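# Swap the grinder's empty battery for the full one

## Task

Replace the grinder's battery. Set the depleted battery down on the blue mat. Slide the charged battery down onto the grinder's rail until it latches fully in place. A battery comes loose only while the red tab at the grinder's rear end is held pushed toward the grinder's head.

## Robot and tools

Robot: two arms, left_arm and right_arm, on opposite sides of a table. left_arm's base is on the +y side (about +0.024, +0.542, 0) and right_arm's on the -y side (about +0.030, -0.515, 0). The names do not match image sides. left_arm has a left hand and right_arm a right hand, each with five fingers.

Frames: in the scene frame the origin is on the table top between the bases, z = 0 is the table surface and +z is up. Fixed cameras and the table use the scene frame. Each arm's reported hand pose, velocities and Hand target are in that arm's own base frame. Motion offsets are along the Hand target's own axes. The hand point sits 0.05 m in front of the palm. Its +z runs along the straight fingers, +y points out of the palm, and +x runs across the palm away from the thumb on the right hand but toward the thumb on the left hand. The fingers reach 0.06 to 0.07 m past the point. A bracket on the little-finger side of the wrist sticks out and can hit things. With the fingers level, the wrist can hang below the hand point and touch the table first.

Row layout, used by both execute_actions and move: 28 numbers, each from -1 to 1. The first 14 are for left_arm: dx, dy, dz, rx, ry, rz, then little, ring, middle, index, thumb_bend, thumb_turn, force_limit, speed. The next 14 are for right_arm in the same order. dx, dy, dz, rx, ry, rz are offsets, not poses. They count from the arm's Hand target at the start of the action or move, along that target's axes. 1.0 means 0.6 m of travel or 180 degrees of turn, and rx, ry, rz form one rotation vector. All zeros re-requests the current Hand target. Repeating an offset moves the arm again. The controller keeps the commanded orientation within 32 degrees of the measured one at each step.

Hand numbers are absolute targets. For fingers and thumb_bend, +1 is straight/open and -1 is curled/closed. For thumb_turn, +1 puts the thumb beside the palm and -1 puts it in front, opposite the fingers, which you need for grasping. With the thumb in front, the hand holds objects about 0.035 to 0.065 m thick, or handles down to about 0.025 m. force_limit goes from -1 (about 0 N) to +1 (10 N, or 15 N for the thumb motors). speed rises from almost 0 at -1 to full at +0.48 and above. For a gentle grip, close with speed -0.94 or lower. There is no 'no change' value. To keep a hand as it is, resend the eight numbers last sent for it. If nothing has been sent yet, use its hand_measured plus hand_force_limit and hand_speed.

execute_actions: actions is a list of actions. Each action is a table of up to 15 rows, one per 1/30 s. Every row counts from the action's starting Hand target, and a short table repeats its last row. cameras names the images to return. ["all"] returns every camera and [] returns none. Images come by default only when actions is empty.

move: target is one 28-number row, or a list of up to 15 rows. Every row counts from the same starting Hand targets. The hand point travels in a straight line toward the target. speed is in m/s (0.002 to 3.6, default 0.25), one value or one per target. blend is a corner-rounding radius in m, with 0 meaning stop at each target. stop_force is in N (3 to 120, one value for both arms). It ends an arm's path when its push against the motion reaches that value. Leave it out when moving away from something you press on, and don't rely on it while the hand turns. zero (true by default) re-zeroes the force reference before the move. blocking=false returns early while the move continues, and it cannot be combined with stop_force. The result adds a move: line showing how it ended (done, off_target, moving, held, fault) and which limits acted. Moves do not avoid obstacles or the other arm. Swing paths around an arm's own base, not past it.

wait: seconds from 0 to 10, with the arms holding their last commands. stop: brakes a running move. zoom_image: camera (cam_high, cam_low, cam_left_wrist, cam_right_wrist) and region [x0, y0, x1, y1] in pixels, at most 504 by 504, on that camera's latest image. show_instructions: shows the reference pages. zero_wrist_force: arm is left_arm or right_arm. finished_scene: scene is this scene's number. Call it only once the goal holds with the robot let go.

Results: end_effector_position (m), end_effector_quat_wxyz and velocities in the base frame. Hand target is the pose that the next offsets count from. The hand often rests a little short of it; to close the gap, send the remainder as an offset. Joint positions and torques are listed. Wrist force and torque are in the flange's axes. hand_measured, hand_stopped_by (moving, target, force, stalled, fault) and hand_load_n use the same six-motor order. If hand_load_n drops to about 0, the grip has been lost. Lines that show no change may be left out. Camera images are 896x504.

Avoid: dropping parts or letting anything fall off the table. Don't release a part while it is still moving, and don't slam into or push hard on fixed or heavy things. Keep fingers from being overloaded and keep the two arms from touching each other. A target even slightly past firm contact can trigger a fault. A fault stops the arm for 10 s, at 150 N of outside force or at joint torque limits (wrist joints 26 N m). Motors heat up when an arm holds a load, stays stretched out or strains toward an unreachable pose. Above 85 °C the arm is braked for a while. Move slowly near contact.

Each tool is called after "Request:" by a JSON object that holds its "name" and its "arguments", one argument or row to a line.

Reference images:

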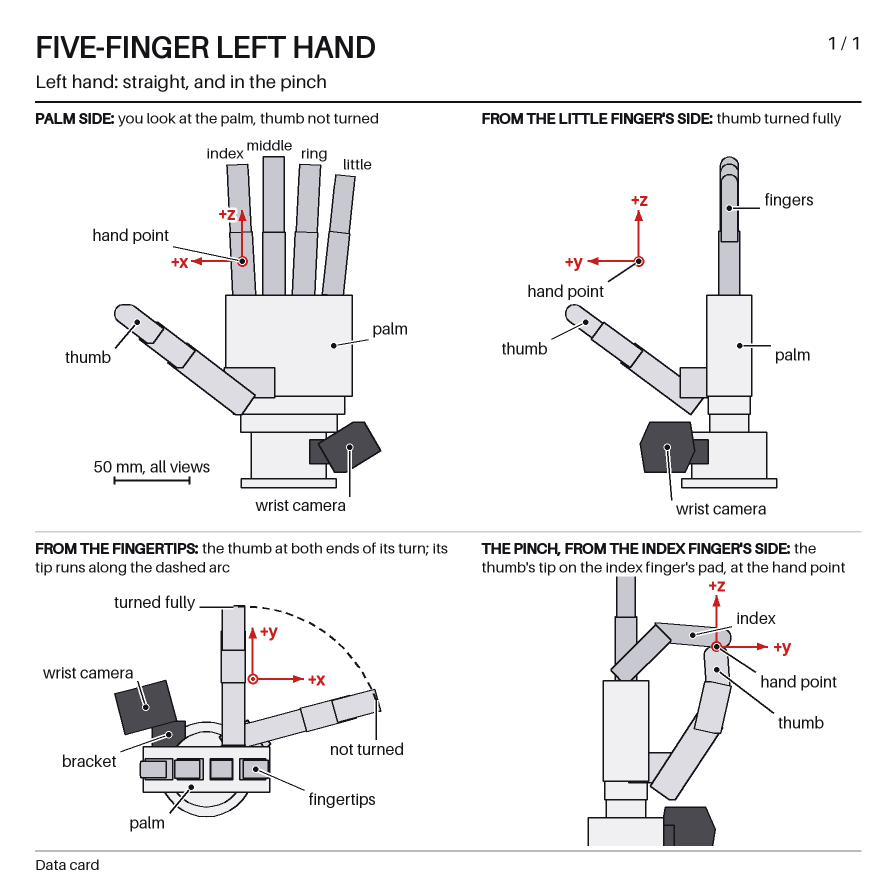

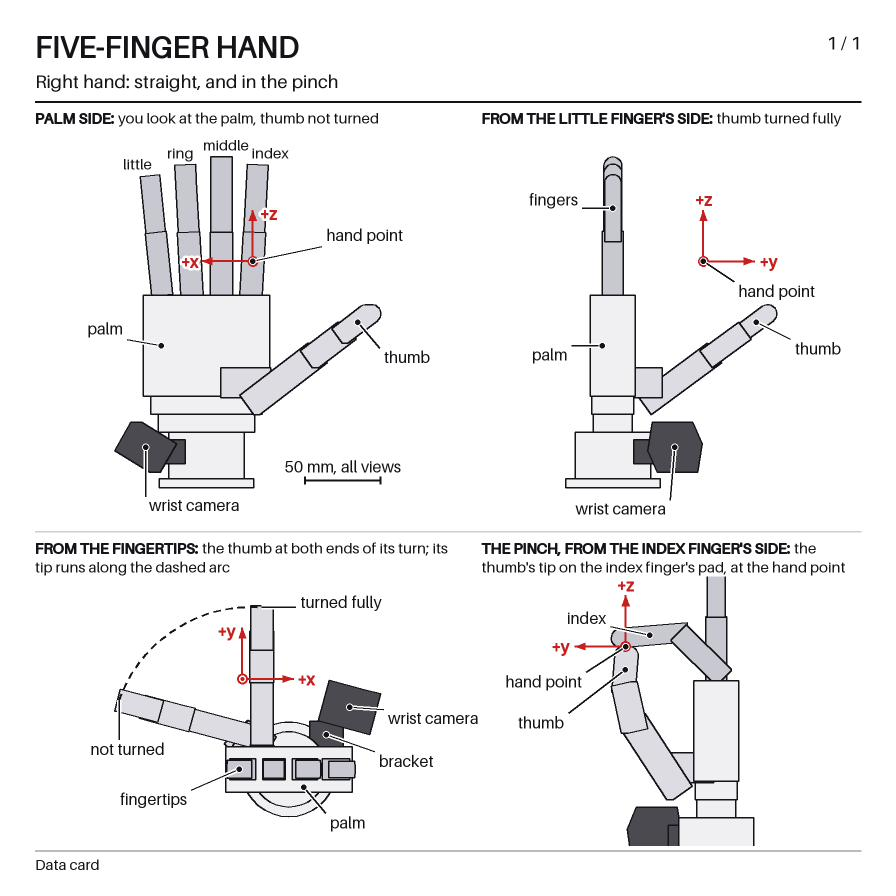

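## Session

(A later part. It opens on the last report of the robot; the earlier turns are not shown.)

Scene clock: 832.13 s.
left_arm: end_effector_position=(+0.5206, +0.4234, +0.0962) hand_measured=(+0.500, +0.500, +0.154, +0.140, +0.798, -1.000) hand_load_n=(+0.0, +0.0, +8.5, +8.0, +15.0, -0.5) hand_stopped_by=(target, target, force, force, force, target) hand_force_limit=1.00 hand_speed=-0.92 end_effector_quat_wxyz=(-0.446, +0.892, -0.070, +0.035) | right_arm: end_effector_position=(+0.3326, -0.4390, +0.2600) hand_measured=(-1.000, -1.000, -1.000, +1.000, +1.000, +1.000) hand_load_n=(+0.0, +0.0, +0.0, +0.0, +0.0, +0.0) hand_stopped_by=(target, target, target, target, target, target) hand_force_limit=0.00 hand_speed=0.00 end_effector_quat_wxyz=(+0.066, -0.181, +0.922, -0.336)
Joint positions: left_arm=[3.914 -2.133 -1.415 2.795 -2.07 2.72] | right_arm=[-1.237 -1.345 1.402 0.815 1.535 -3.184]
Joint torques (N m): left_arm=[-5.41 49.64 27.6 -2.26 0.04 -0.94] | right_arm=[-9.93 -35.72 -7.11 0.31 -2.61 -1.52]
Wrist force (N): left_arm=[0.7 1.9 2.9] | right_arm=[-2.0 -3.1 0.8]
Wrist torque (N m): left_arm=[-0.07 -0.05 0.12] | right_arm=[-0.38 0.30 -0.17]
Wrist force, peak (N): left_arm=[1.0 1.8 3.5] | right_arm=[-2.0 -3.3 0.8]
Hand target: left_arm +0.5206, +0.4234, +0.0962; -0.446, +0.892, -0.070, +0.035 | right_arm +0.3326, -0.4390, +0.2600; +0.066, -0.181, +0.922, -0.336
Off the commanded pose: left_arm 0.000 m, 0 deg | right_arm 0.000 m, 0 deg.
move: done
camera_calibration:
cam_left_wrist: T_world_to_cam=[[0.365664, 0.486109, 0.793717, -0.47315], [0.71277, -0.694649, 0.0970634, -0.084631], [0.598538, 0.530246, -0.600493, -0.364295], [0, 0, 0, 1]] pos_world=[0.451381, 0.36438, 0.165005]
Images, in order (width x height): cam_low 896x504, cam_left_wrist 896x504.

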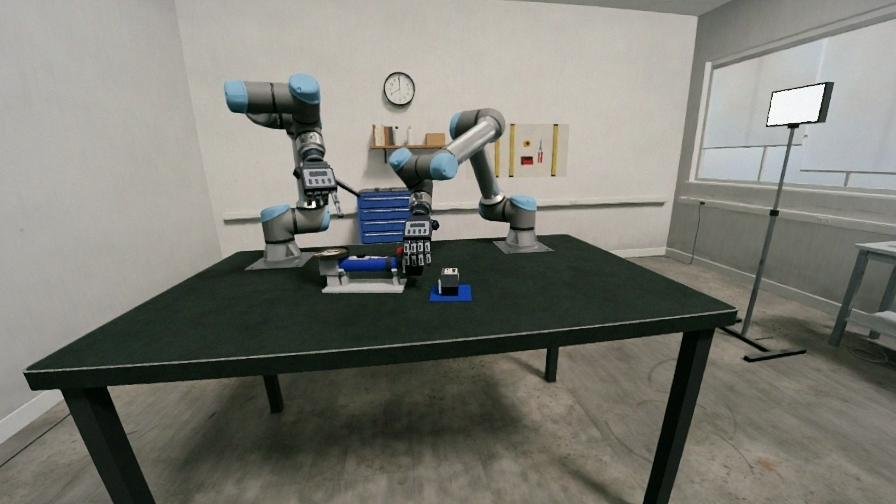

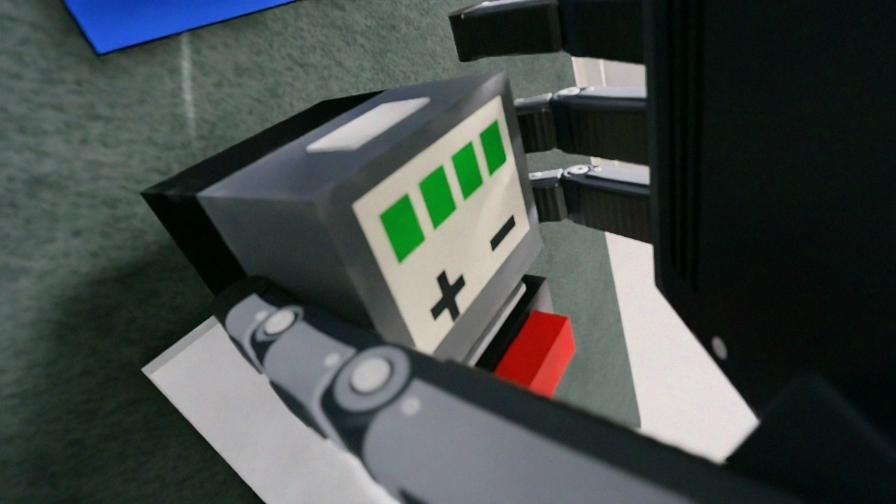

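Request:
{"name": "move", "arguments": {
  "target": [0,0.0080,0.0060,0,0,0,0.5,0.5,-0.5,-0.5,0.0,-1,1.0,-0.92,0,0,0,0,0,0,-1,-1,-1,1,1,1,0,0],
  "speed": 0.006,
  "stop_force": 9,
  "cameras": ["cam_left_wrist","cam_low"]
}}

Request:
{"name": "zoom_image", "arguments": {
  "camera": "cam_low",
  "region": [385, 230, 435, 280]
}}

Request:
{"name": "zoom_image", "arguments": {
  "camera": "cam_left_wrist",
  "region": [290, 50, 590, 390]
}}

Scene clock: 836.10 s.
left_arm: end_effector_position=(+0.5206, +0.4234, +0.0952) hand_measured=(+0.500, +0.500, +0.154, +0.140, +0.798, -1.000) hand_load_n=(+0.0, +0.0, +9.0, +7.5, +14.5, -2.0) hand_stopped_by=(target, target, force, force, force, target) hand_force_limit=1.00 hand_speed=-0.92 end_effector_quat_wxyz=(-0.446, +0.892, -0.070, +0.035) | right_arm: end_effector_position=(+0.3326, -0.4390, +0.2600) hand_measured=(-1.000, -1.000, -1.000, +1.000, +1.000, +1.000) hand_load_n=(+0.0, +0.0, +0.0, +0.0, +0.0, +0.0) hand_stopped_by=(target, target, target, target, target, target) hand_force_limit=0.00 hand_speed=0.00 end_effector_quat_wxyz=(+0.066, -0.181, +0.922, -0.336)
Joint positions: left_arm=[3.914 -2.133 -1.416 2.797 -2.07 2.72] | right_arm=[-1.237 -1.345 1.402 0.815 1.535 -3.184]
Joint torques (N m): left_arm=[-5.32 45.94 23.89 -2.88 -1.14 -1.48] | right_arm=[-7.75 -36.47 -6.64 -0.06 -2.65 -1.63]
Wrist force (N): left_arm=[0.3 -6.3 -2.1] | right_arm=[-1.7 -3.2 0.6]
Wrist torque (N m): left_arm=[-0.17 -0.02 0.23] | right_arm=[-0.38 0.26 -0.15]
Wrist force, peak (N): left_arm=[0.4 -9.9 -3.9] | right_arm=[-2.0 -3.4 0.8]
Hand target: left_arm +0.5206, +0.4234, +0.0952; -0.446, +0.892, -0.070, +0.035 (not the last commanded pose) | right_arm +0.3326, -0.4390, +0.2600; +0.066, -0.181, +0.922, -0.336
Off the commanded pose: left_arm 0.005 m, 0 deg | right_arm 0.000 m, 0 deg.
move: contact (left_arm)
camera_calibration:
cam_left_wrist: T_world_to_cam=[[0.365484, 0.485884, 0.793938, -0.472186], [0.712691, -0.694727, 0.0970852, -0.0845351], [0.598743, 0.53035, -0.600197, -0.365194], [0, 0, 0, 1]] pos_world=[0.451481, 0.36438, 0.163905]
Images, in order (width x height): cam_low 896x504, cam_left_wrist 896x504.

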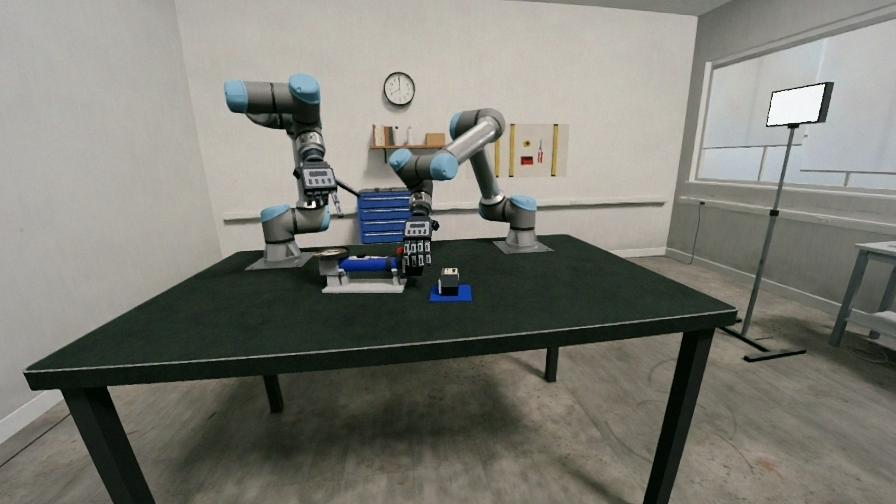

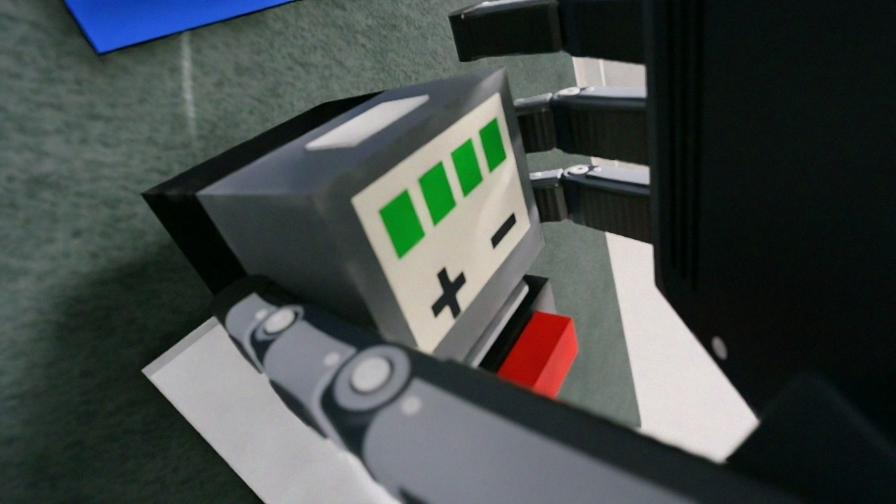

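Scaled by 10.080.

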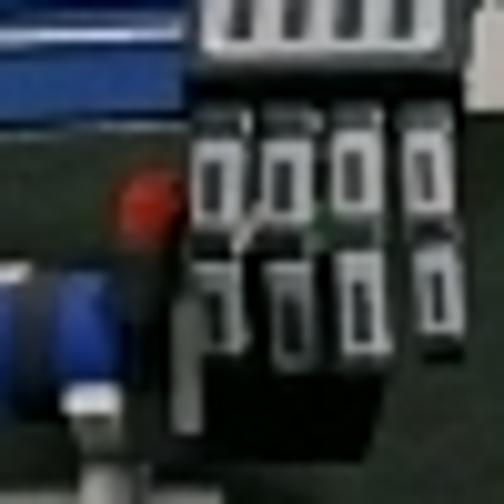

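Scaled by 1.482.

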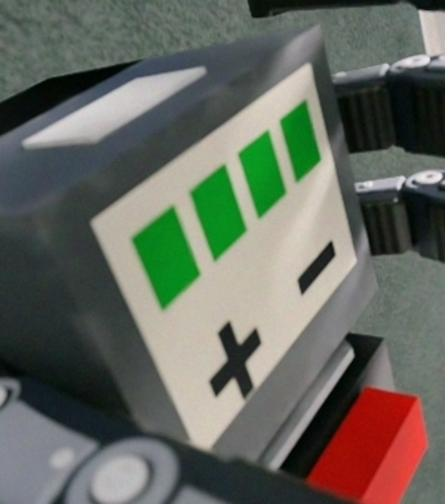

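Request:
{"name": "move", "arguments": {
  "target": [0,-0.00266,-0.0020,0,0,0,0.5,0.5,-0.5,-0.5,0.0,-1,1.0,-0.92,0,0,0,0,0,0,-1,-1,-1,1,1,1,0,0],
  "speed": 0.006,
  "cameras": ["cam_left_wrist"]
}}

Request:
{"name": "zoom_image", "arguments": {
  "camera": "cam_left_wrist",
  "region": [290, 50, 590, 390]
}}

Scene clock: 840.27 s.
left_arm: end_effector_position=(+0.5206, +0.4234, +0.0972) hand_measured=(+0.500, +0.500, +0.154, +0.140, +0.798, -1.000) hand_load_n=(+0.0, +0.0, +8.5, +7.5, +15.0, -0.5) hand_stopped_by=(target, target, force, force, force, target) hand_force_limit=1.00 hand_speed=-0.92 end_effector_quat_wxyz=(-0.446, +0.892, -0.070, +0.035) | right_arm: end_effector_position=(+0.3326, -0.4390, +0.2600) hand_measured=(-1.000, -1.000, -1.000, +1.000, +1.000, +1.000) hand_load_n=(+0.0, +0.0, +0.0, +0.0, +0.0, -0.5) hand_stopped_by=(target, target, target, target, target, target) hand_force_limit=0.00 hand_speed=0.00 end_effector_quat_wxyz=(+0.066, -0.181, +0.922, -0.336)
Joint positions: left_arm=[3.914 -2.132 -1.414 2.793 -2.07 2.72] | right_arm=[-1.237 -1.345 1.402 0.815 1.535 -3.184]
Joint torques (N m): left_arm=[-5.55 51.65 26.09 -1.53 -1.25 -1.25] | right_arm=[-8.17 -35.47 -6.68 -0.29 -2.67 -1.9]
Wrist force (N): left_arm=[0.4 3.3 4.7] | right_arm=[-1.9 -3.0 0.8]
Wrist torque (N m): left_arm=[-0.04 -0.04 0.15] | right_arm=[-0.36 0.29 -0.16]
Wrist force, peak (N): left_arm=[0.3 -7.1 -2.1] | right_arm=[-2.0 -3.4 0.6]
Hand target: left_arm +0.5206, +0.4234, +0.0972; -0.446, +0.892, -0.070, +0.035 | right_arm +0.3326, -0.4390, +0.2600; +0.066, -0.181, +0.922, -0.336
Off the commanded pose: left_arm 0.000 m, 0 deg | right_arm 0.000 m, 0 deg.
move: done
camera_calibration:
cam_left_wrist: T_world_to_cam=[[0.365484, 0.485884, 0.793938, -0.473774], [0.712691, -0.694727, 0.0970852, -0.0847293], [0.598743, 0.53035, -0.600197, -0.363994], [0, 0, 0, 1]] pos_world=[0.451481, 0.36438, 0.165905]
Images, in order (width x height): cam_left_wrist 896x504.

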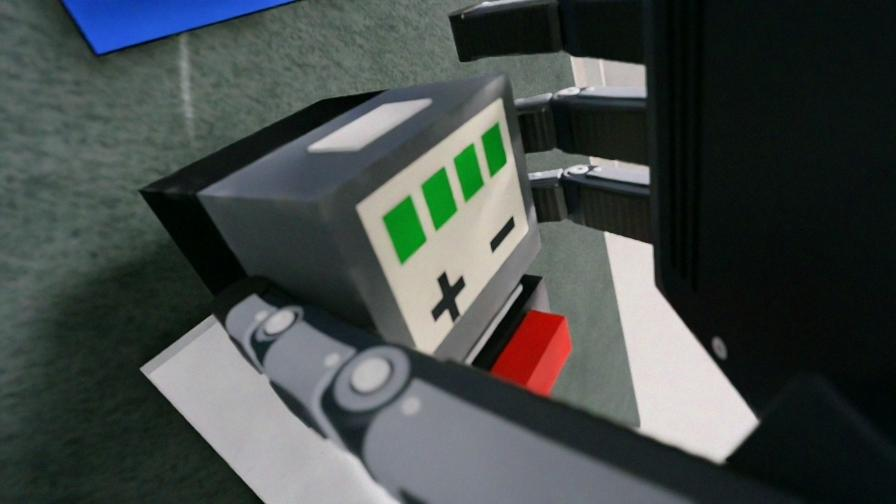

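Scaled by 1.482.

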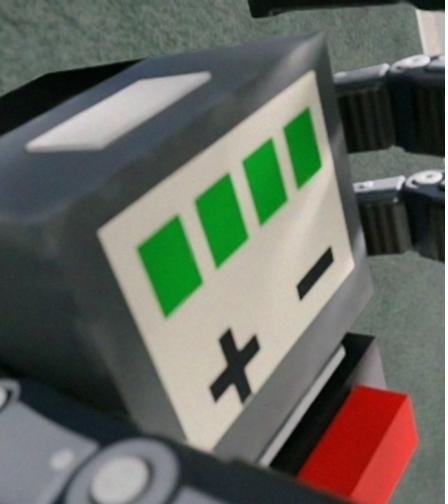

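Request:
{"name": "move", "arguments": {
  "target": [0,-0.00266,-0.0020,0,0,0,0.5,0.5,-0.5,-0.5,0.0,-1,1.0,-0.92,0,0,0,0,0,0,-1,-1,-1,1,1,1,0,0],
  "speed": 0.006,
  "cameras": ["cam_left_wrist","cam_low"]
}}

Request:
{"name": "zoom_image", "arguments": {
  "camera": "cam_left_wrist",
  "region": [290, 50, 590, 390]
}}

Request:
{"name": "zoom_image", "arguments": {
  "camera": "cam_low",
  "region": [385, 230, 435, 280]
}}

Scene clock: 844.73 s.
left_arm: end_effector_position=(+0.5206, +0.4234, +0.0992) hand_measured=(+0.500, +0.500, +0.154, +0.140, +0.798, -1.000) hand_load_n=(+0.0, -0.5, +9.5, +8.0, +14.5, +1.0) hand_stopped_by=(target, target, force, force, force, target) hand_force_limit=1.00 hand_speed=-0.92 end_effector_quat_wxyz=(-0.446, +0.892, -0.070, +0.035) | right_arm: end_effector_position=(+0.3326, -0.4390, +0.2600) hand_measured=(-1.000, -1.000, -1.000, +1.000, +1.000, +1.000) hand_load_n=(+0.0, +0.0, +0.0, +0.0, +0.0, +0.0) hand_stopped_by=(target, target, target, target, target, target) hand_force_limit=0.00 hand_speed=0.00 end_effector_quat_wxyz=(+0.066, -0.181, +0.922, -0.336)
Joint positions: left_arm=[3.914 -2.13 -1.411 2.789 -2.07 2.72] | right_arm=[-1.237 -1.345 1.402 0.815 1.535 -3.184]
Joint torques (N m): left_arm=[-6.08 53.42 27.16 -1.62 -1.56 -1.56] | right_arm=[-8.33 -35.11 -7.5 -0.25 -2.81 -1.65]
Wrist force (N): left_arm=[0.9 5.8 7.8] | right_arm=[-1.9 -3.3 0.7]
Wrist torque (N m): left_arm=[0.05 -0.03 0.06] | right_arm=[-0.38 0.29 -0.17]
Wrist force, peak (N): left_arm=[0.7 6.1 8.1] | right_arm=[-2.0 -3.4 0.8]
Hand target: left_arm +0.5206, +0.4234, +0.0992; -0.446, +0.892, -0.070, +0.035 | right_arm +0.3326, -0.4390, +0.2600; +0.066, -0.181, +0.922, -0.336
Off the commanded pose: left_arm 0.000 m, 0 deg | right_arm 0.000 m, 0 deg.
move: done
camera_calibration:
cam_left_wrist: T_world_to_cam=[[0.365484, 0.485884, 0.793938, -0.475362], [0.712691, -0.694727, 0.0970852, -0.0849234], [0.598743, 0.53035, -0.600197, -0.362794], [0, 0, 0, 1]] pos_world=[0.451481, 0.36438, 0.167905]
Images, in order (width x height): cam_low 896x504, cam_left_wrist 896x504.

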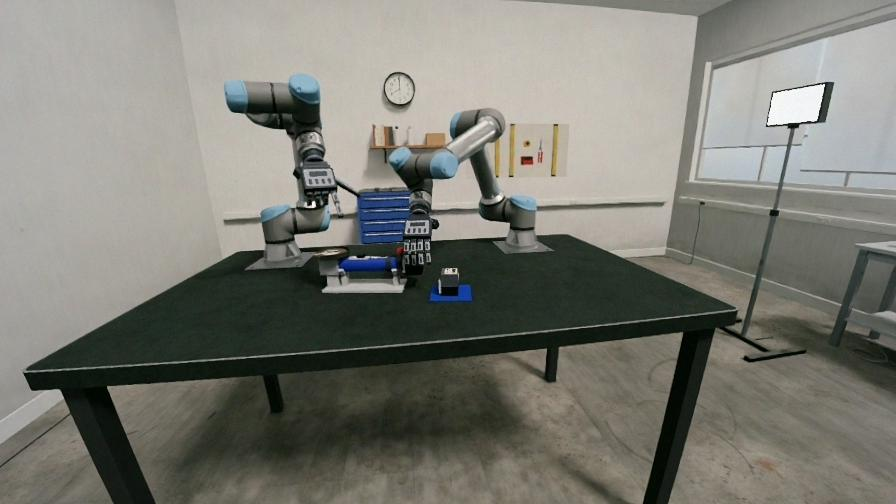

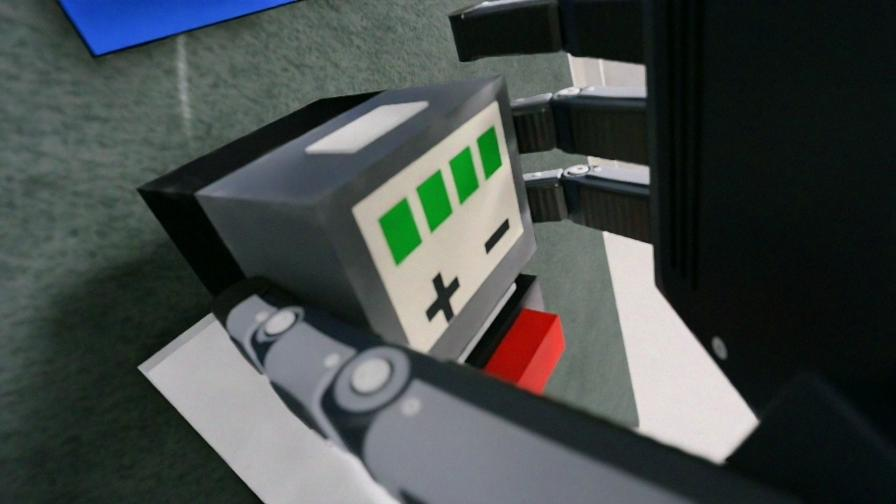

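Scaled by 1.482.

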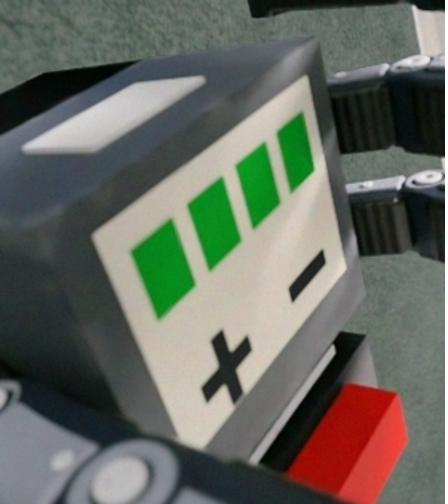

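Scaled by 10.080.

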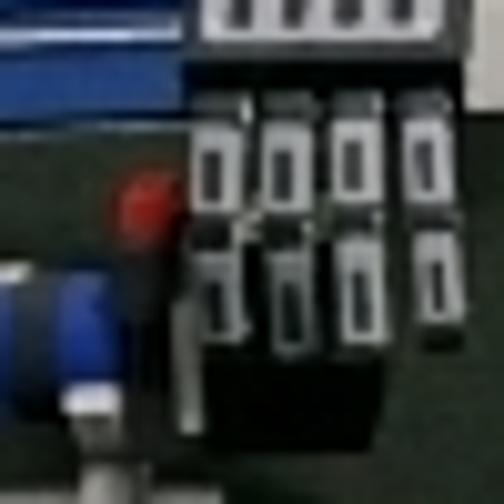

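Request:
{"name": "move", "arguments": {
  "target": [0,0.0066,0.0050,0,0,0,0.5,0.5,-0.5,-0.5,0.0,-1,1.0,-0.92,0,0,0,0,0,0,-1,-1,-1,1,1,1,0,0],
  "speed": 0.006,
  "stop_force": 16
}}

Scene clock: 848.30 s.
left_arm: end_effector_position=(+0.5206, +0.4235, +0.0966) hand_measured=(+0.500, +0.500, +0.154, +0.140, +0.798, -1.000) hand_load_n=(+0.0, +0.0, +8.5, +7.0, +15.0, -1.5) hand_stopped_by=(target, target, force, force, force, target) hand_force_limit=1.00 hand_speed=-0.92 end_effector_quat_wxyz=(-0.446, +0.892, -0.070, +0.035) | right_arm: end_effector_position=(+0.3326, -0.4390, +0.2600) hand_measured=(-1.000, -1.000, -1.000, +1.000, +1.000, +1.000) hand_load_n=(+0.0, +0.0, +0.0, +0.0, +0.0, +0.0) hand_stopped_by=(target, target, target, target, target, target) hand_force_limit=0.00 hand_speed=0.00 end_effector_quat_wxyz=(+0.066, -0.181, +0.922, -0.336)
Joint positions: left_arm=[3.914 -2.132 -1.415 2.794 -2.07 2.72] | right_arm=[-1.237 -1.345 1.402 0.815 1.535 -3.184]
Joint torques (N m): left_arm=[-4.88 45.65 24.52 -2.38 -0.28 -1.33] | right_arm=[-7.3 -34.78 -7.89 -0.02 -2.51 -1.49]
Wrist force (N): left_arm=[-1.5 -6.9 -3.4] | right_arm=[-2.0 -3.2 0.6]
Wrist torque (N m): left_arm=[-0.25 -0.11 0.24] | right_arm=[-0.38 0.30 -0.16]
Wrist force, peak (N): left_arm=[-1.2 -9.9 -4.9] | right_arm=[-2.0 -3.4 0.8]
Hand target: left_arm +0.5206, +0.4235, +0.0966; -0.446, +0.892, -0.070, +0.035 (not the last commanded pose) | right_arm +0.3326, -0.4390, +0.2600; +0.066, -0.181, +0.922, -0.336
Off the commanded pose: left_arm 0.002 m, 0 deg | right_arm 0.000 m, 0 deg.
move: contact (left_arm)

Request:
{"name": "move", "arguments": {
  "target": [
    [0,-0.0003,-0.0002,0,0,0,0.5,0.5,0.18,0.17,0.82,-1,1.0,-0.95,0,0,0,0,0,0,-1,-1,-1,1,1,1,0,0],
    [0,-0.0003,-0.0002,0,0,0,0.5,0.5,0.22,0.21,0.86,-1,1.0,-0.95,0,0,0,0,0,0,-1,-1,-1,1,1,1,0,0],
    [0,-0.0003,-0.0002,0,0,0,0.5,0.5,0.5,0.5,1.0,-1,1.0,-0.5,0,0,0,0,0,0,-1,-1,-1,1,1,1,0,0]
  ],
  "speed": 0.02,
  "cameras": ["cam_left_wrist","cam_right_wrist","cam_low"]
}}

Request:
{"name": "zoom_image", "arguments": {
  "camera": "cam_low",
  "region": [385, 230, 435, 280]
}}

Request:
{"name": "zoom_image", "arguments": {
  "camera": "cam_right_wrist",
  "region": [360, 320, 510, 480]
}}

Scene clock: 855.20 s.
left_arm: end_effector_position=(+0.5207, +0.4235, +0.0968) hand_measured=(+0.500, +0.500, +0.500, +0.500, +1.000, -1.000) hand_load_n=(+0.0, +0.0, +0.0, +0.0, +0.0, +0.0) hand_stopped_by=(target, target, target, target, target, target) hand_force_limit=1.00 hand_speed=-0.50 end_effector_quat_wxyz=(-0.446, +0.892, -0.070, +0.035) | right_arm: end_effector_position=(+0.3326, -0.4390, +0.2600) hand_measured=(-1.000, -1.000, -1.000, +1.000, +1.000, +1.000) hand_load_n=(+0.0, +0.0, +0.0, +0.0, +0.0, +0.0) hand_stopped_by=(target, target, target, target, target, target) hand_force_limit=0.00 hand_speed=0.00 end_effector_quat_wxyz=(+0.066, -0.181, +0.922, -0.336)
Joint positions: left_arm=[3.914 -2.132 -1.414 2.794 -2.07 2.72] | right_arm=[-1.237 -1.345 1.402 0.815 1.535 -3.184]
Joint torques (N m): left_arm=[3.01 50.2 23.48 -2.01 -2.62 0.28] | right_arm=[-6.32 -35.27 -7.44 -0.05 -2.62 -1.7]
Wrist force (N): left_arm=[0.9 -0.9 1.1] | right_arm=[-1.9 -3.3 0.7]
Wrist torque (N m): left_arm=[-0.16 -0.05 0.16] | right_arm=[-0.39 0.28 -0.17]
Wrist force, peak (N): left_arm=[-1.0 -4.7 -6.8] | right_arm=[-2.1 -3.4 0.6]
Hand target: left_arm +0.5206, +0.4235, +0.0968; -0.446, +0.892, -0.070, +0.035 | right_arm +0.3326, -0.4390, +0.2600; +0.066, -0.181, +0.922, -0.336
Off the commanded pose: left_arm 0.000 m, 0 deg | right_arm 0.000 m, 0 deg.
move: done
camera_calibration:
cam_left_wrist: T_world_to_cam=[[0.365455, 0.485859, 0.793967, -0.473439], [0.712733, -0.69469, 0.0970439, -0.0847158], [0.598711, 0.530421, -0.600166, -0.364251], [0, 0, 0, 1]] pos_world=[0.451481, 0.36438, 0.165505]
cam_right_wrist: T_world_to_cam=[[-0.530435, 0.58107, -0.617249, 0.595272], [0.555109, 0.788387, 0.265142, 0.0913142], [0.640697, -0.202, -0.740745, 0.0020369], [0, 0, 0, 1]] pos_world=[0.263759, -0.417474, 0.344729]
Images, in order (width x height): cam_low 896x504, cam_left_wrist 896x504, cam_right_wrist 896x504.

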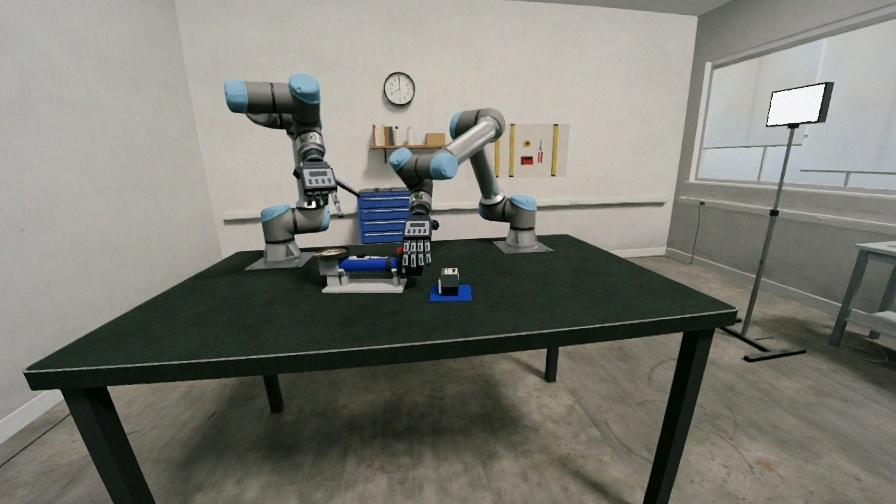

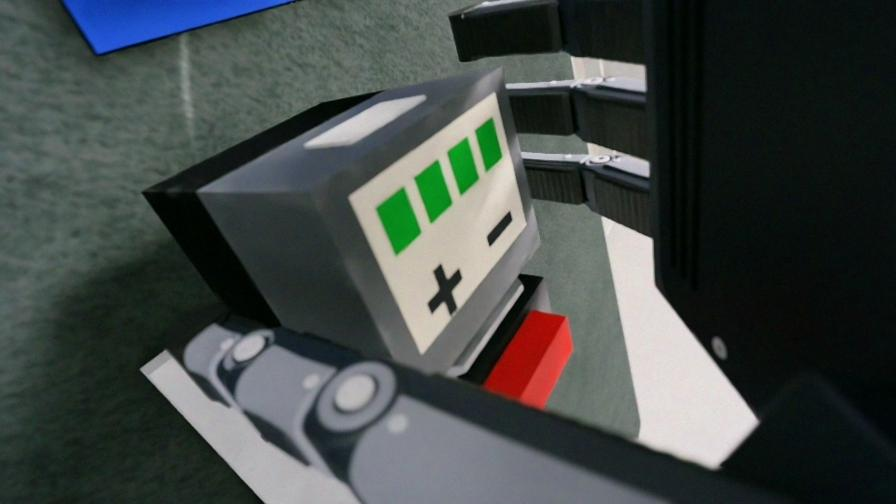

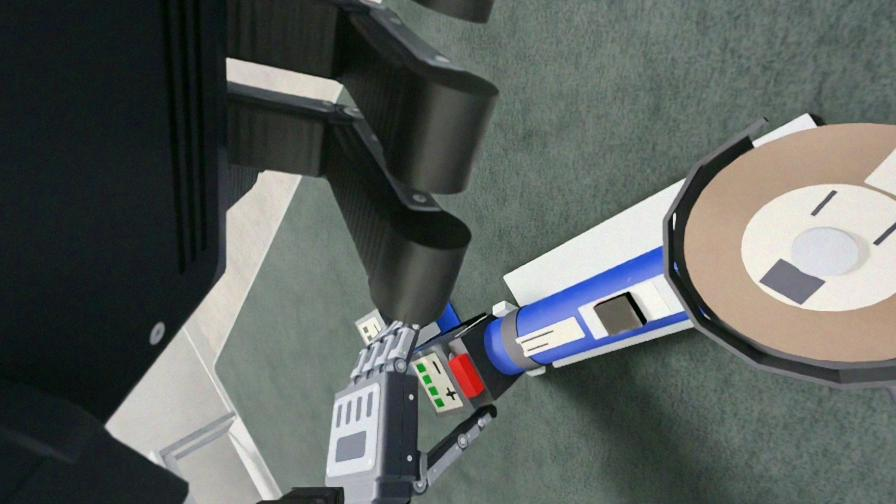

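Scaled by 10.080.

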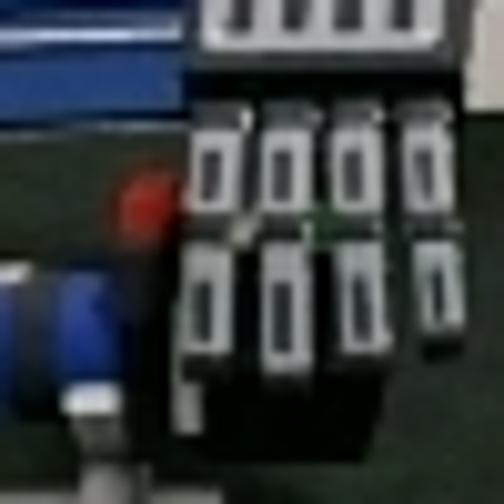

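Scaled by 3.150.

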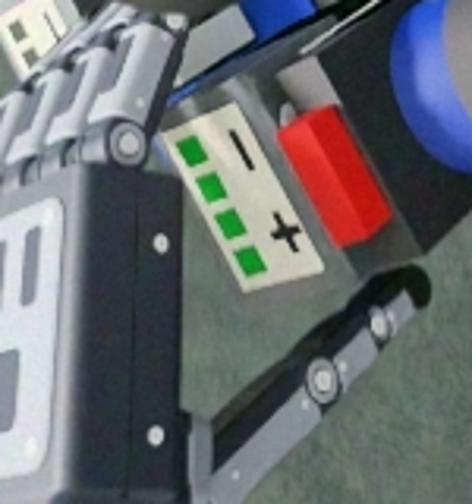

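Request:
{"name": "move", "arguments": {
  "target": [0,-0.16,-0.12,0,0,0,0.5,0.5,0.5,0.5,1.0,-1,1.0,-0.5,0,0,0,0,0,0,-1,-1,-1,1,1,1,0,0],
  "speed": 0.12,
  "cameras": ["all"]
}}

Request:
{"name": "zoom_image", "arguments": {
  "camera": "cam_low",
  "region": [385, 230, 435, 280]
}}

Request:
{"name": "zoom_image", "arguments": {
  "camera": "cam_left_wrist",
  "region": [50, 50, 550, 450]
}}

Scene clock: 859.20 s.
left_arm: end_effector_position=(+0.5206, +0.4235, +0.2168) hand_measured=(+0.500, +0.500, +0.500, +0.500, +1.000, -1.000) hand_load_n=(+0.0, +0.0, +0.0, +0.0, +0.0, +0.0) hand_stopped_by=(target, target, target, target, target, target) hand_force_limit=1.00 hand_speed=-0.50 end_effector_quat_wxyz=(-0.446, +0.892, -0.070, +0.035) | right_arm: end_effector_position=(+0.3326, -0.4390, +0.2600) hand_measured=(-1.000, -1.000, -1.000, +1.000, +1.000, +1.000) hand_load_n=(+0.0, +0.0, +0.0, +0.0, +0.0, +0.0) hand_stopped_by=(target, target, target, target, target, target) hand_force_limit=0.00 hand_speed=0.00 end_effector_quat_wxyz=(+0.066, -0.181, +0.922, -0.336)
Joint positions: left_arm=[3.914 -2.055 -1.217 2.519 -2.07 2.72] | right_arm=[-1.237 -1.345 1.402 0.815 1.535 -3.184]
Joint torques (N m): left_arm=[5.33 31.35 14.96 0.16 -1.84 -1.97] | right_arm=[-5.98 -35.08 -8.45 -0.12 -2.66 -1.65]
Wrist force (N): left_arm=[0.7 -1.0 0.8] | right_arm=[-1.8 -3.1 0.7]
Wrist torque (N m): left_arm=[-0.15 -0.02 0.18] | right_arm=[-0.37 0.27 -0.16]
Wrist force, peak (N): left_arm=[0.6 -1.9 0.6] | right_arm=[-1.7 -3.5 0.9]
Hand target: left_arm +0.5206, +0.4235, +0.2168; -0.446, +0.892, -0.070, +0.035 | right_arm +0.3326, -0.4390, +0.2600; +0.066, -0.181, +0.922, -0.336
Off the commanded pose: left_arm 0.000 m, 0 deg | right_arm 0.000 m, 0 deg.
move: done
camera_calibration:
cam_left_wrist: T_world_to_cam=[[0.365306, 0.485786, 0.79408, -0.568666], [0.712694, -0.694717, 0.0971332, -0.0962188], [0.598847, 0.530453, -0.600001, -0.292344], [0, 0, 0, 1]] pos_world=[0.451382, 0.36448, 0.285506]
cam_right_wrist: T_world_to_cam=[[-0.530435, 0.58107, -0.617249, 0.595272], [0.555109, 0.788387, 0.265142, 0.0913142], [0.640697, -0.202, -0.740745, 0.0020369], [0, 0, 0, 1]] pos_world=[0.263759, -0.417474, 0.344729]

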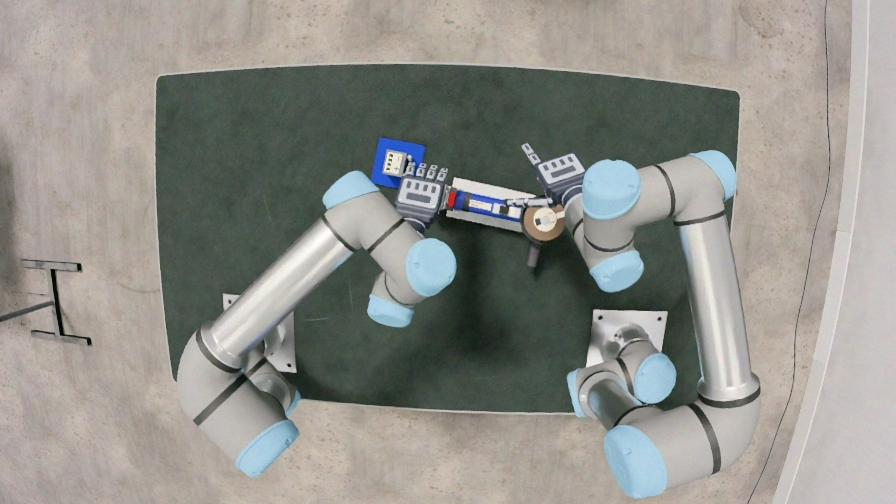

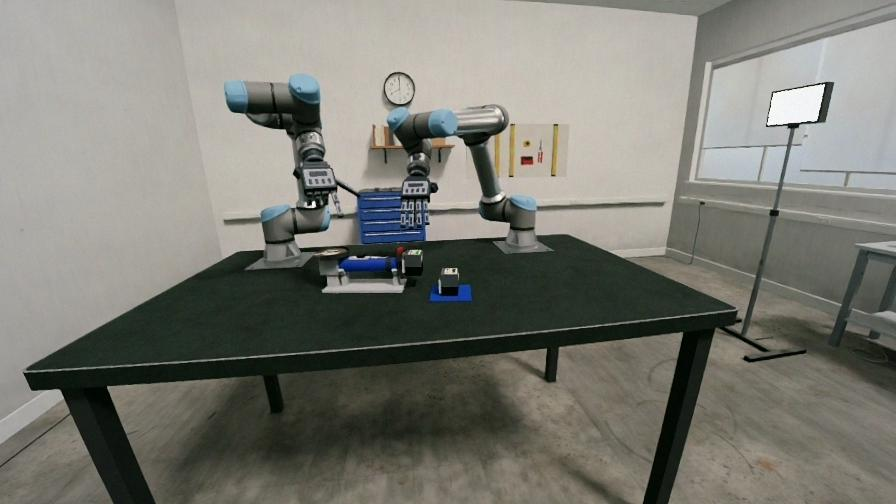

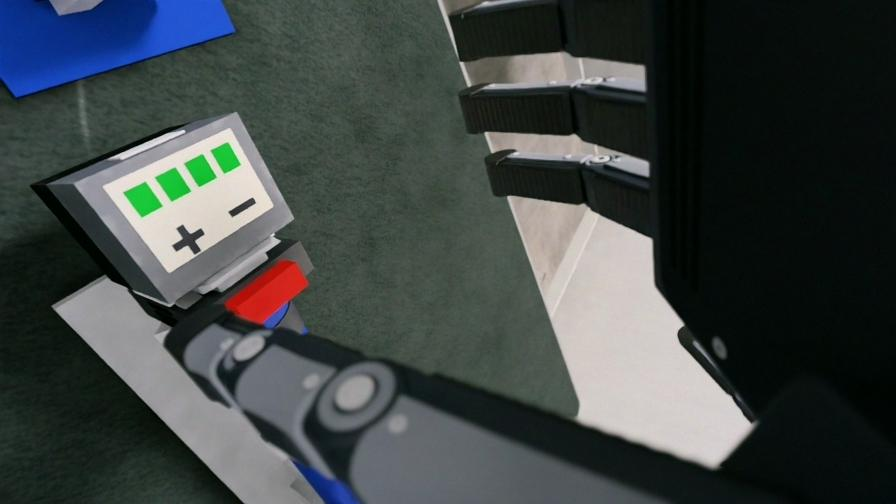

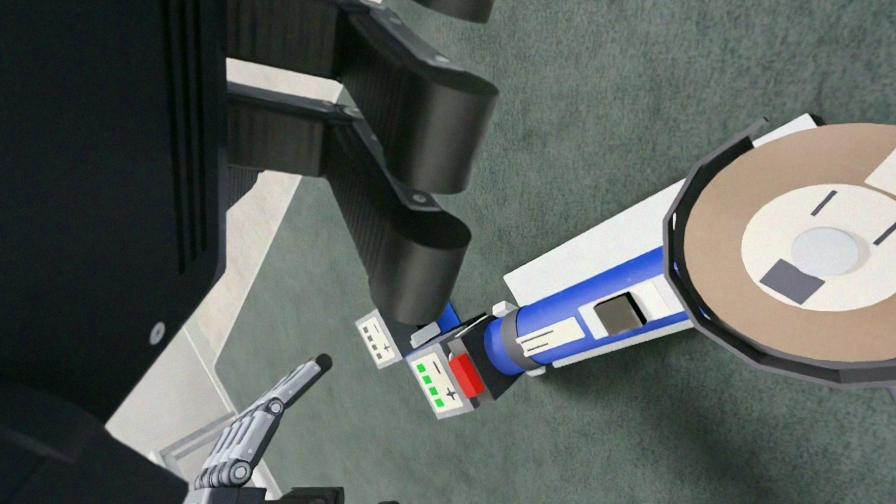

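Scaled by 10.080.

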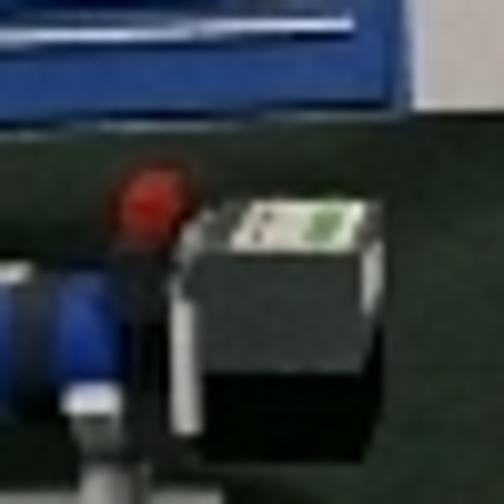

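Scaled by 1.008.

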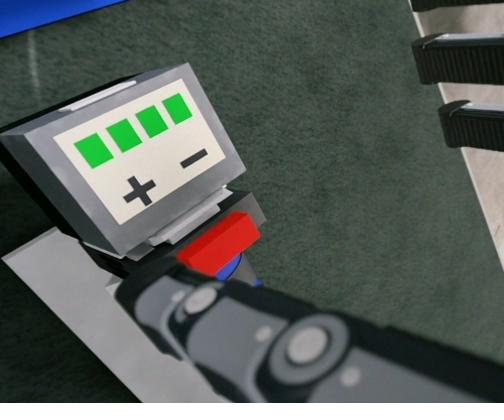

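Request:
{"name": "finished_scene", "arguments": {
  "scene": 1
}}

The scene is finished: the task was done.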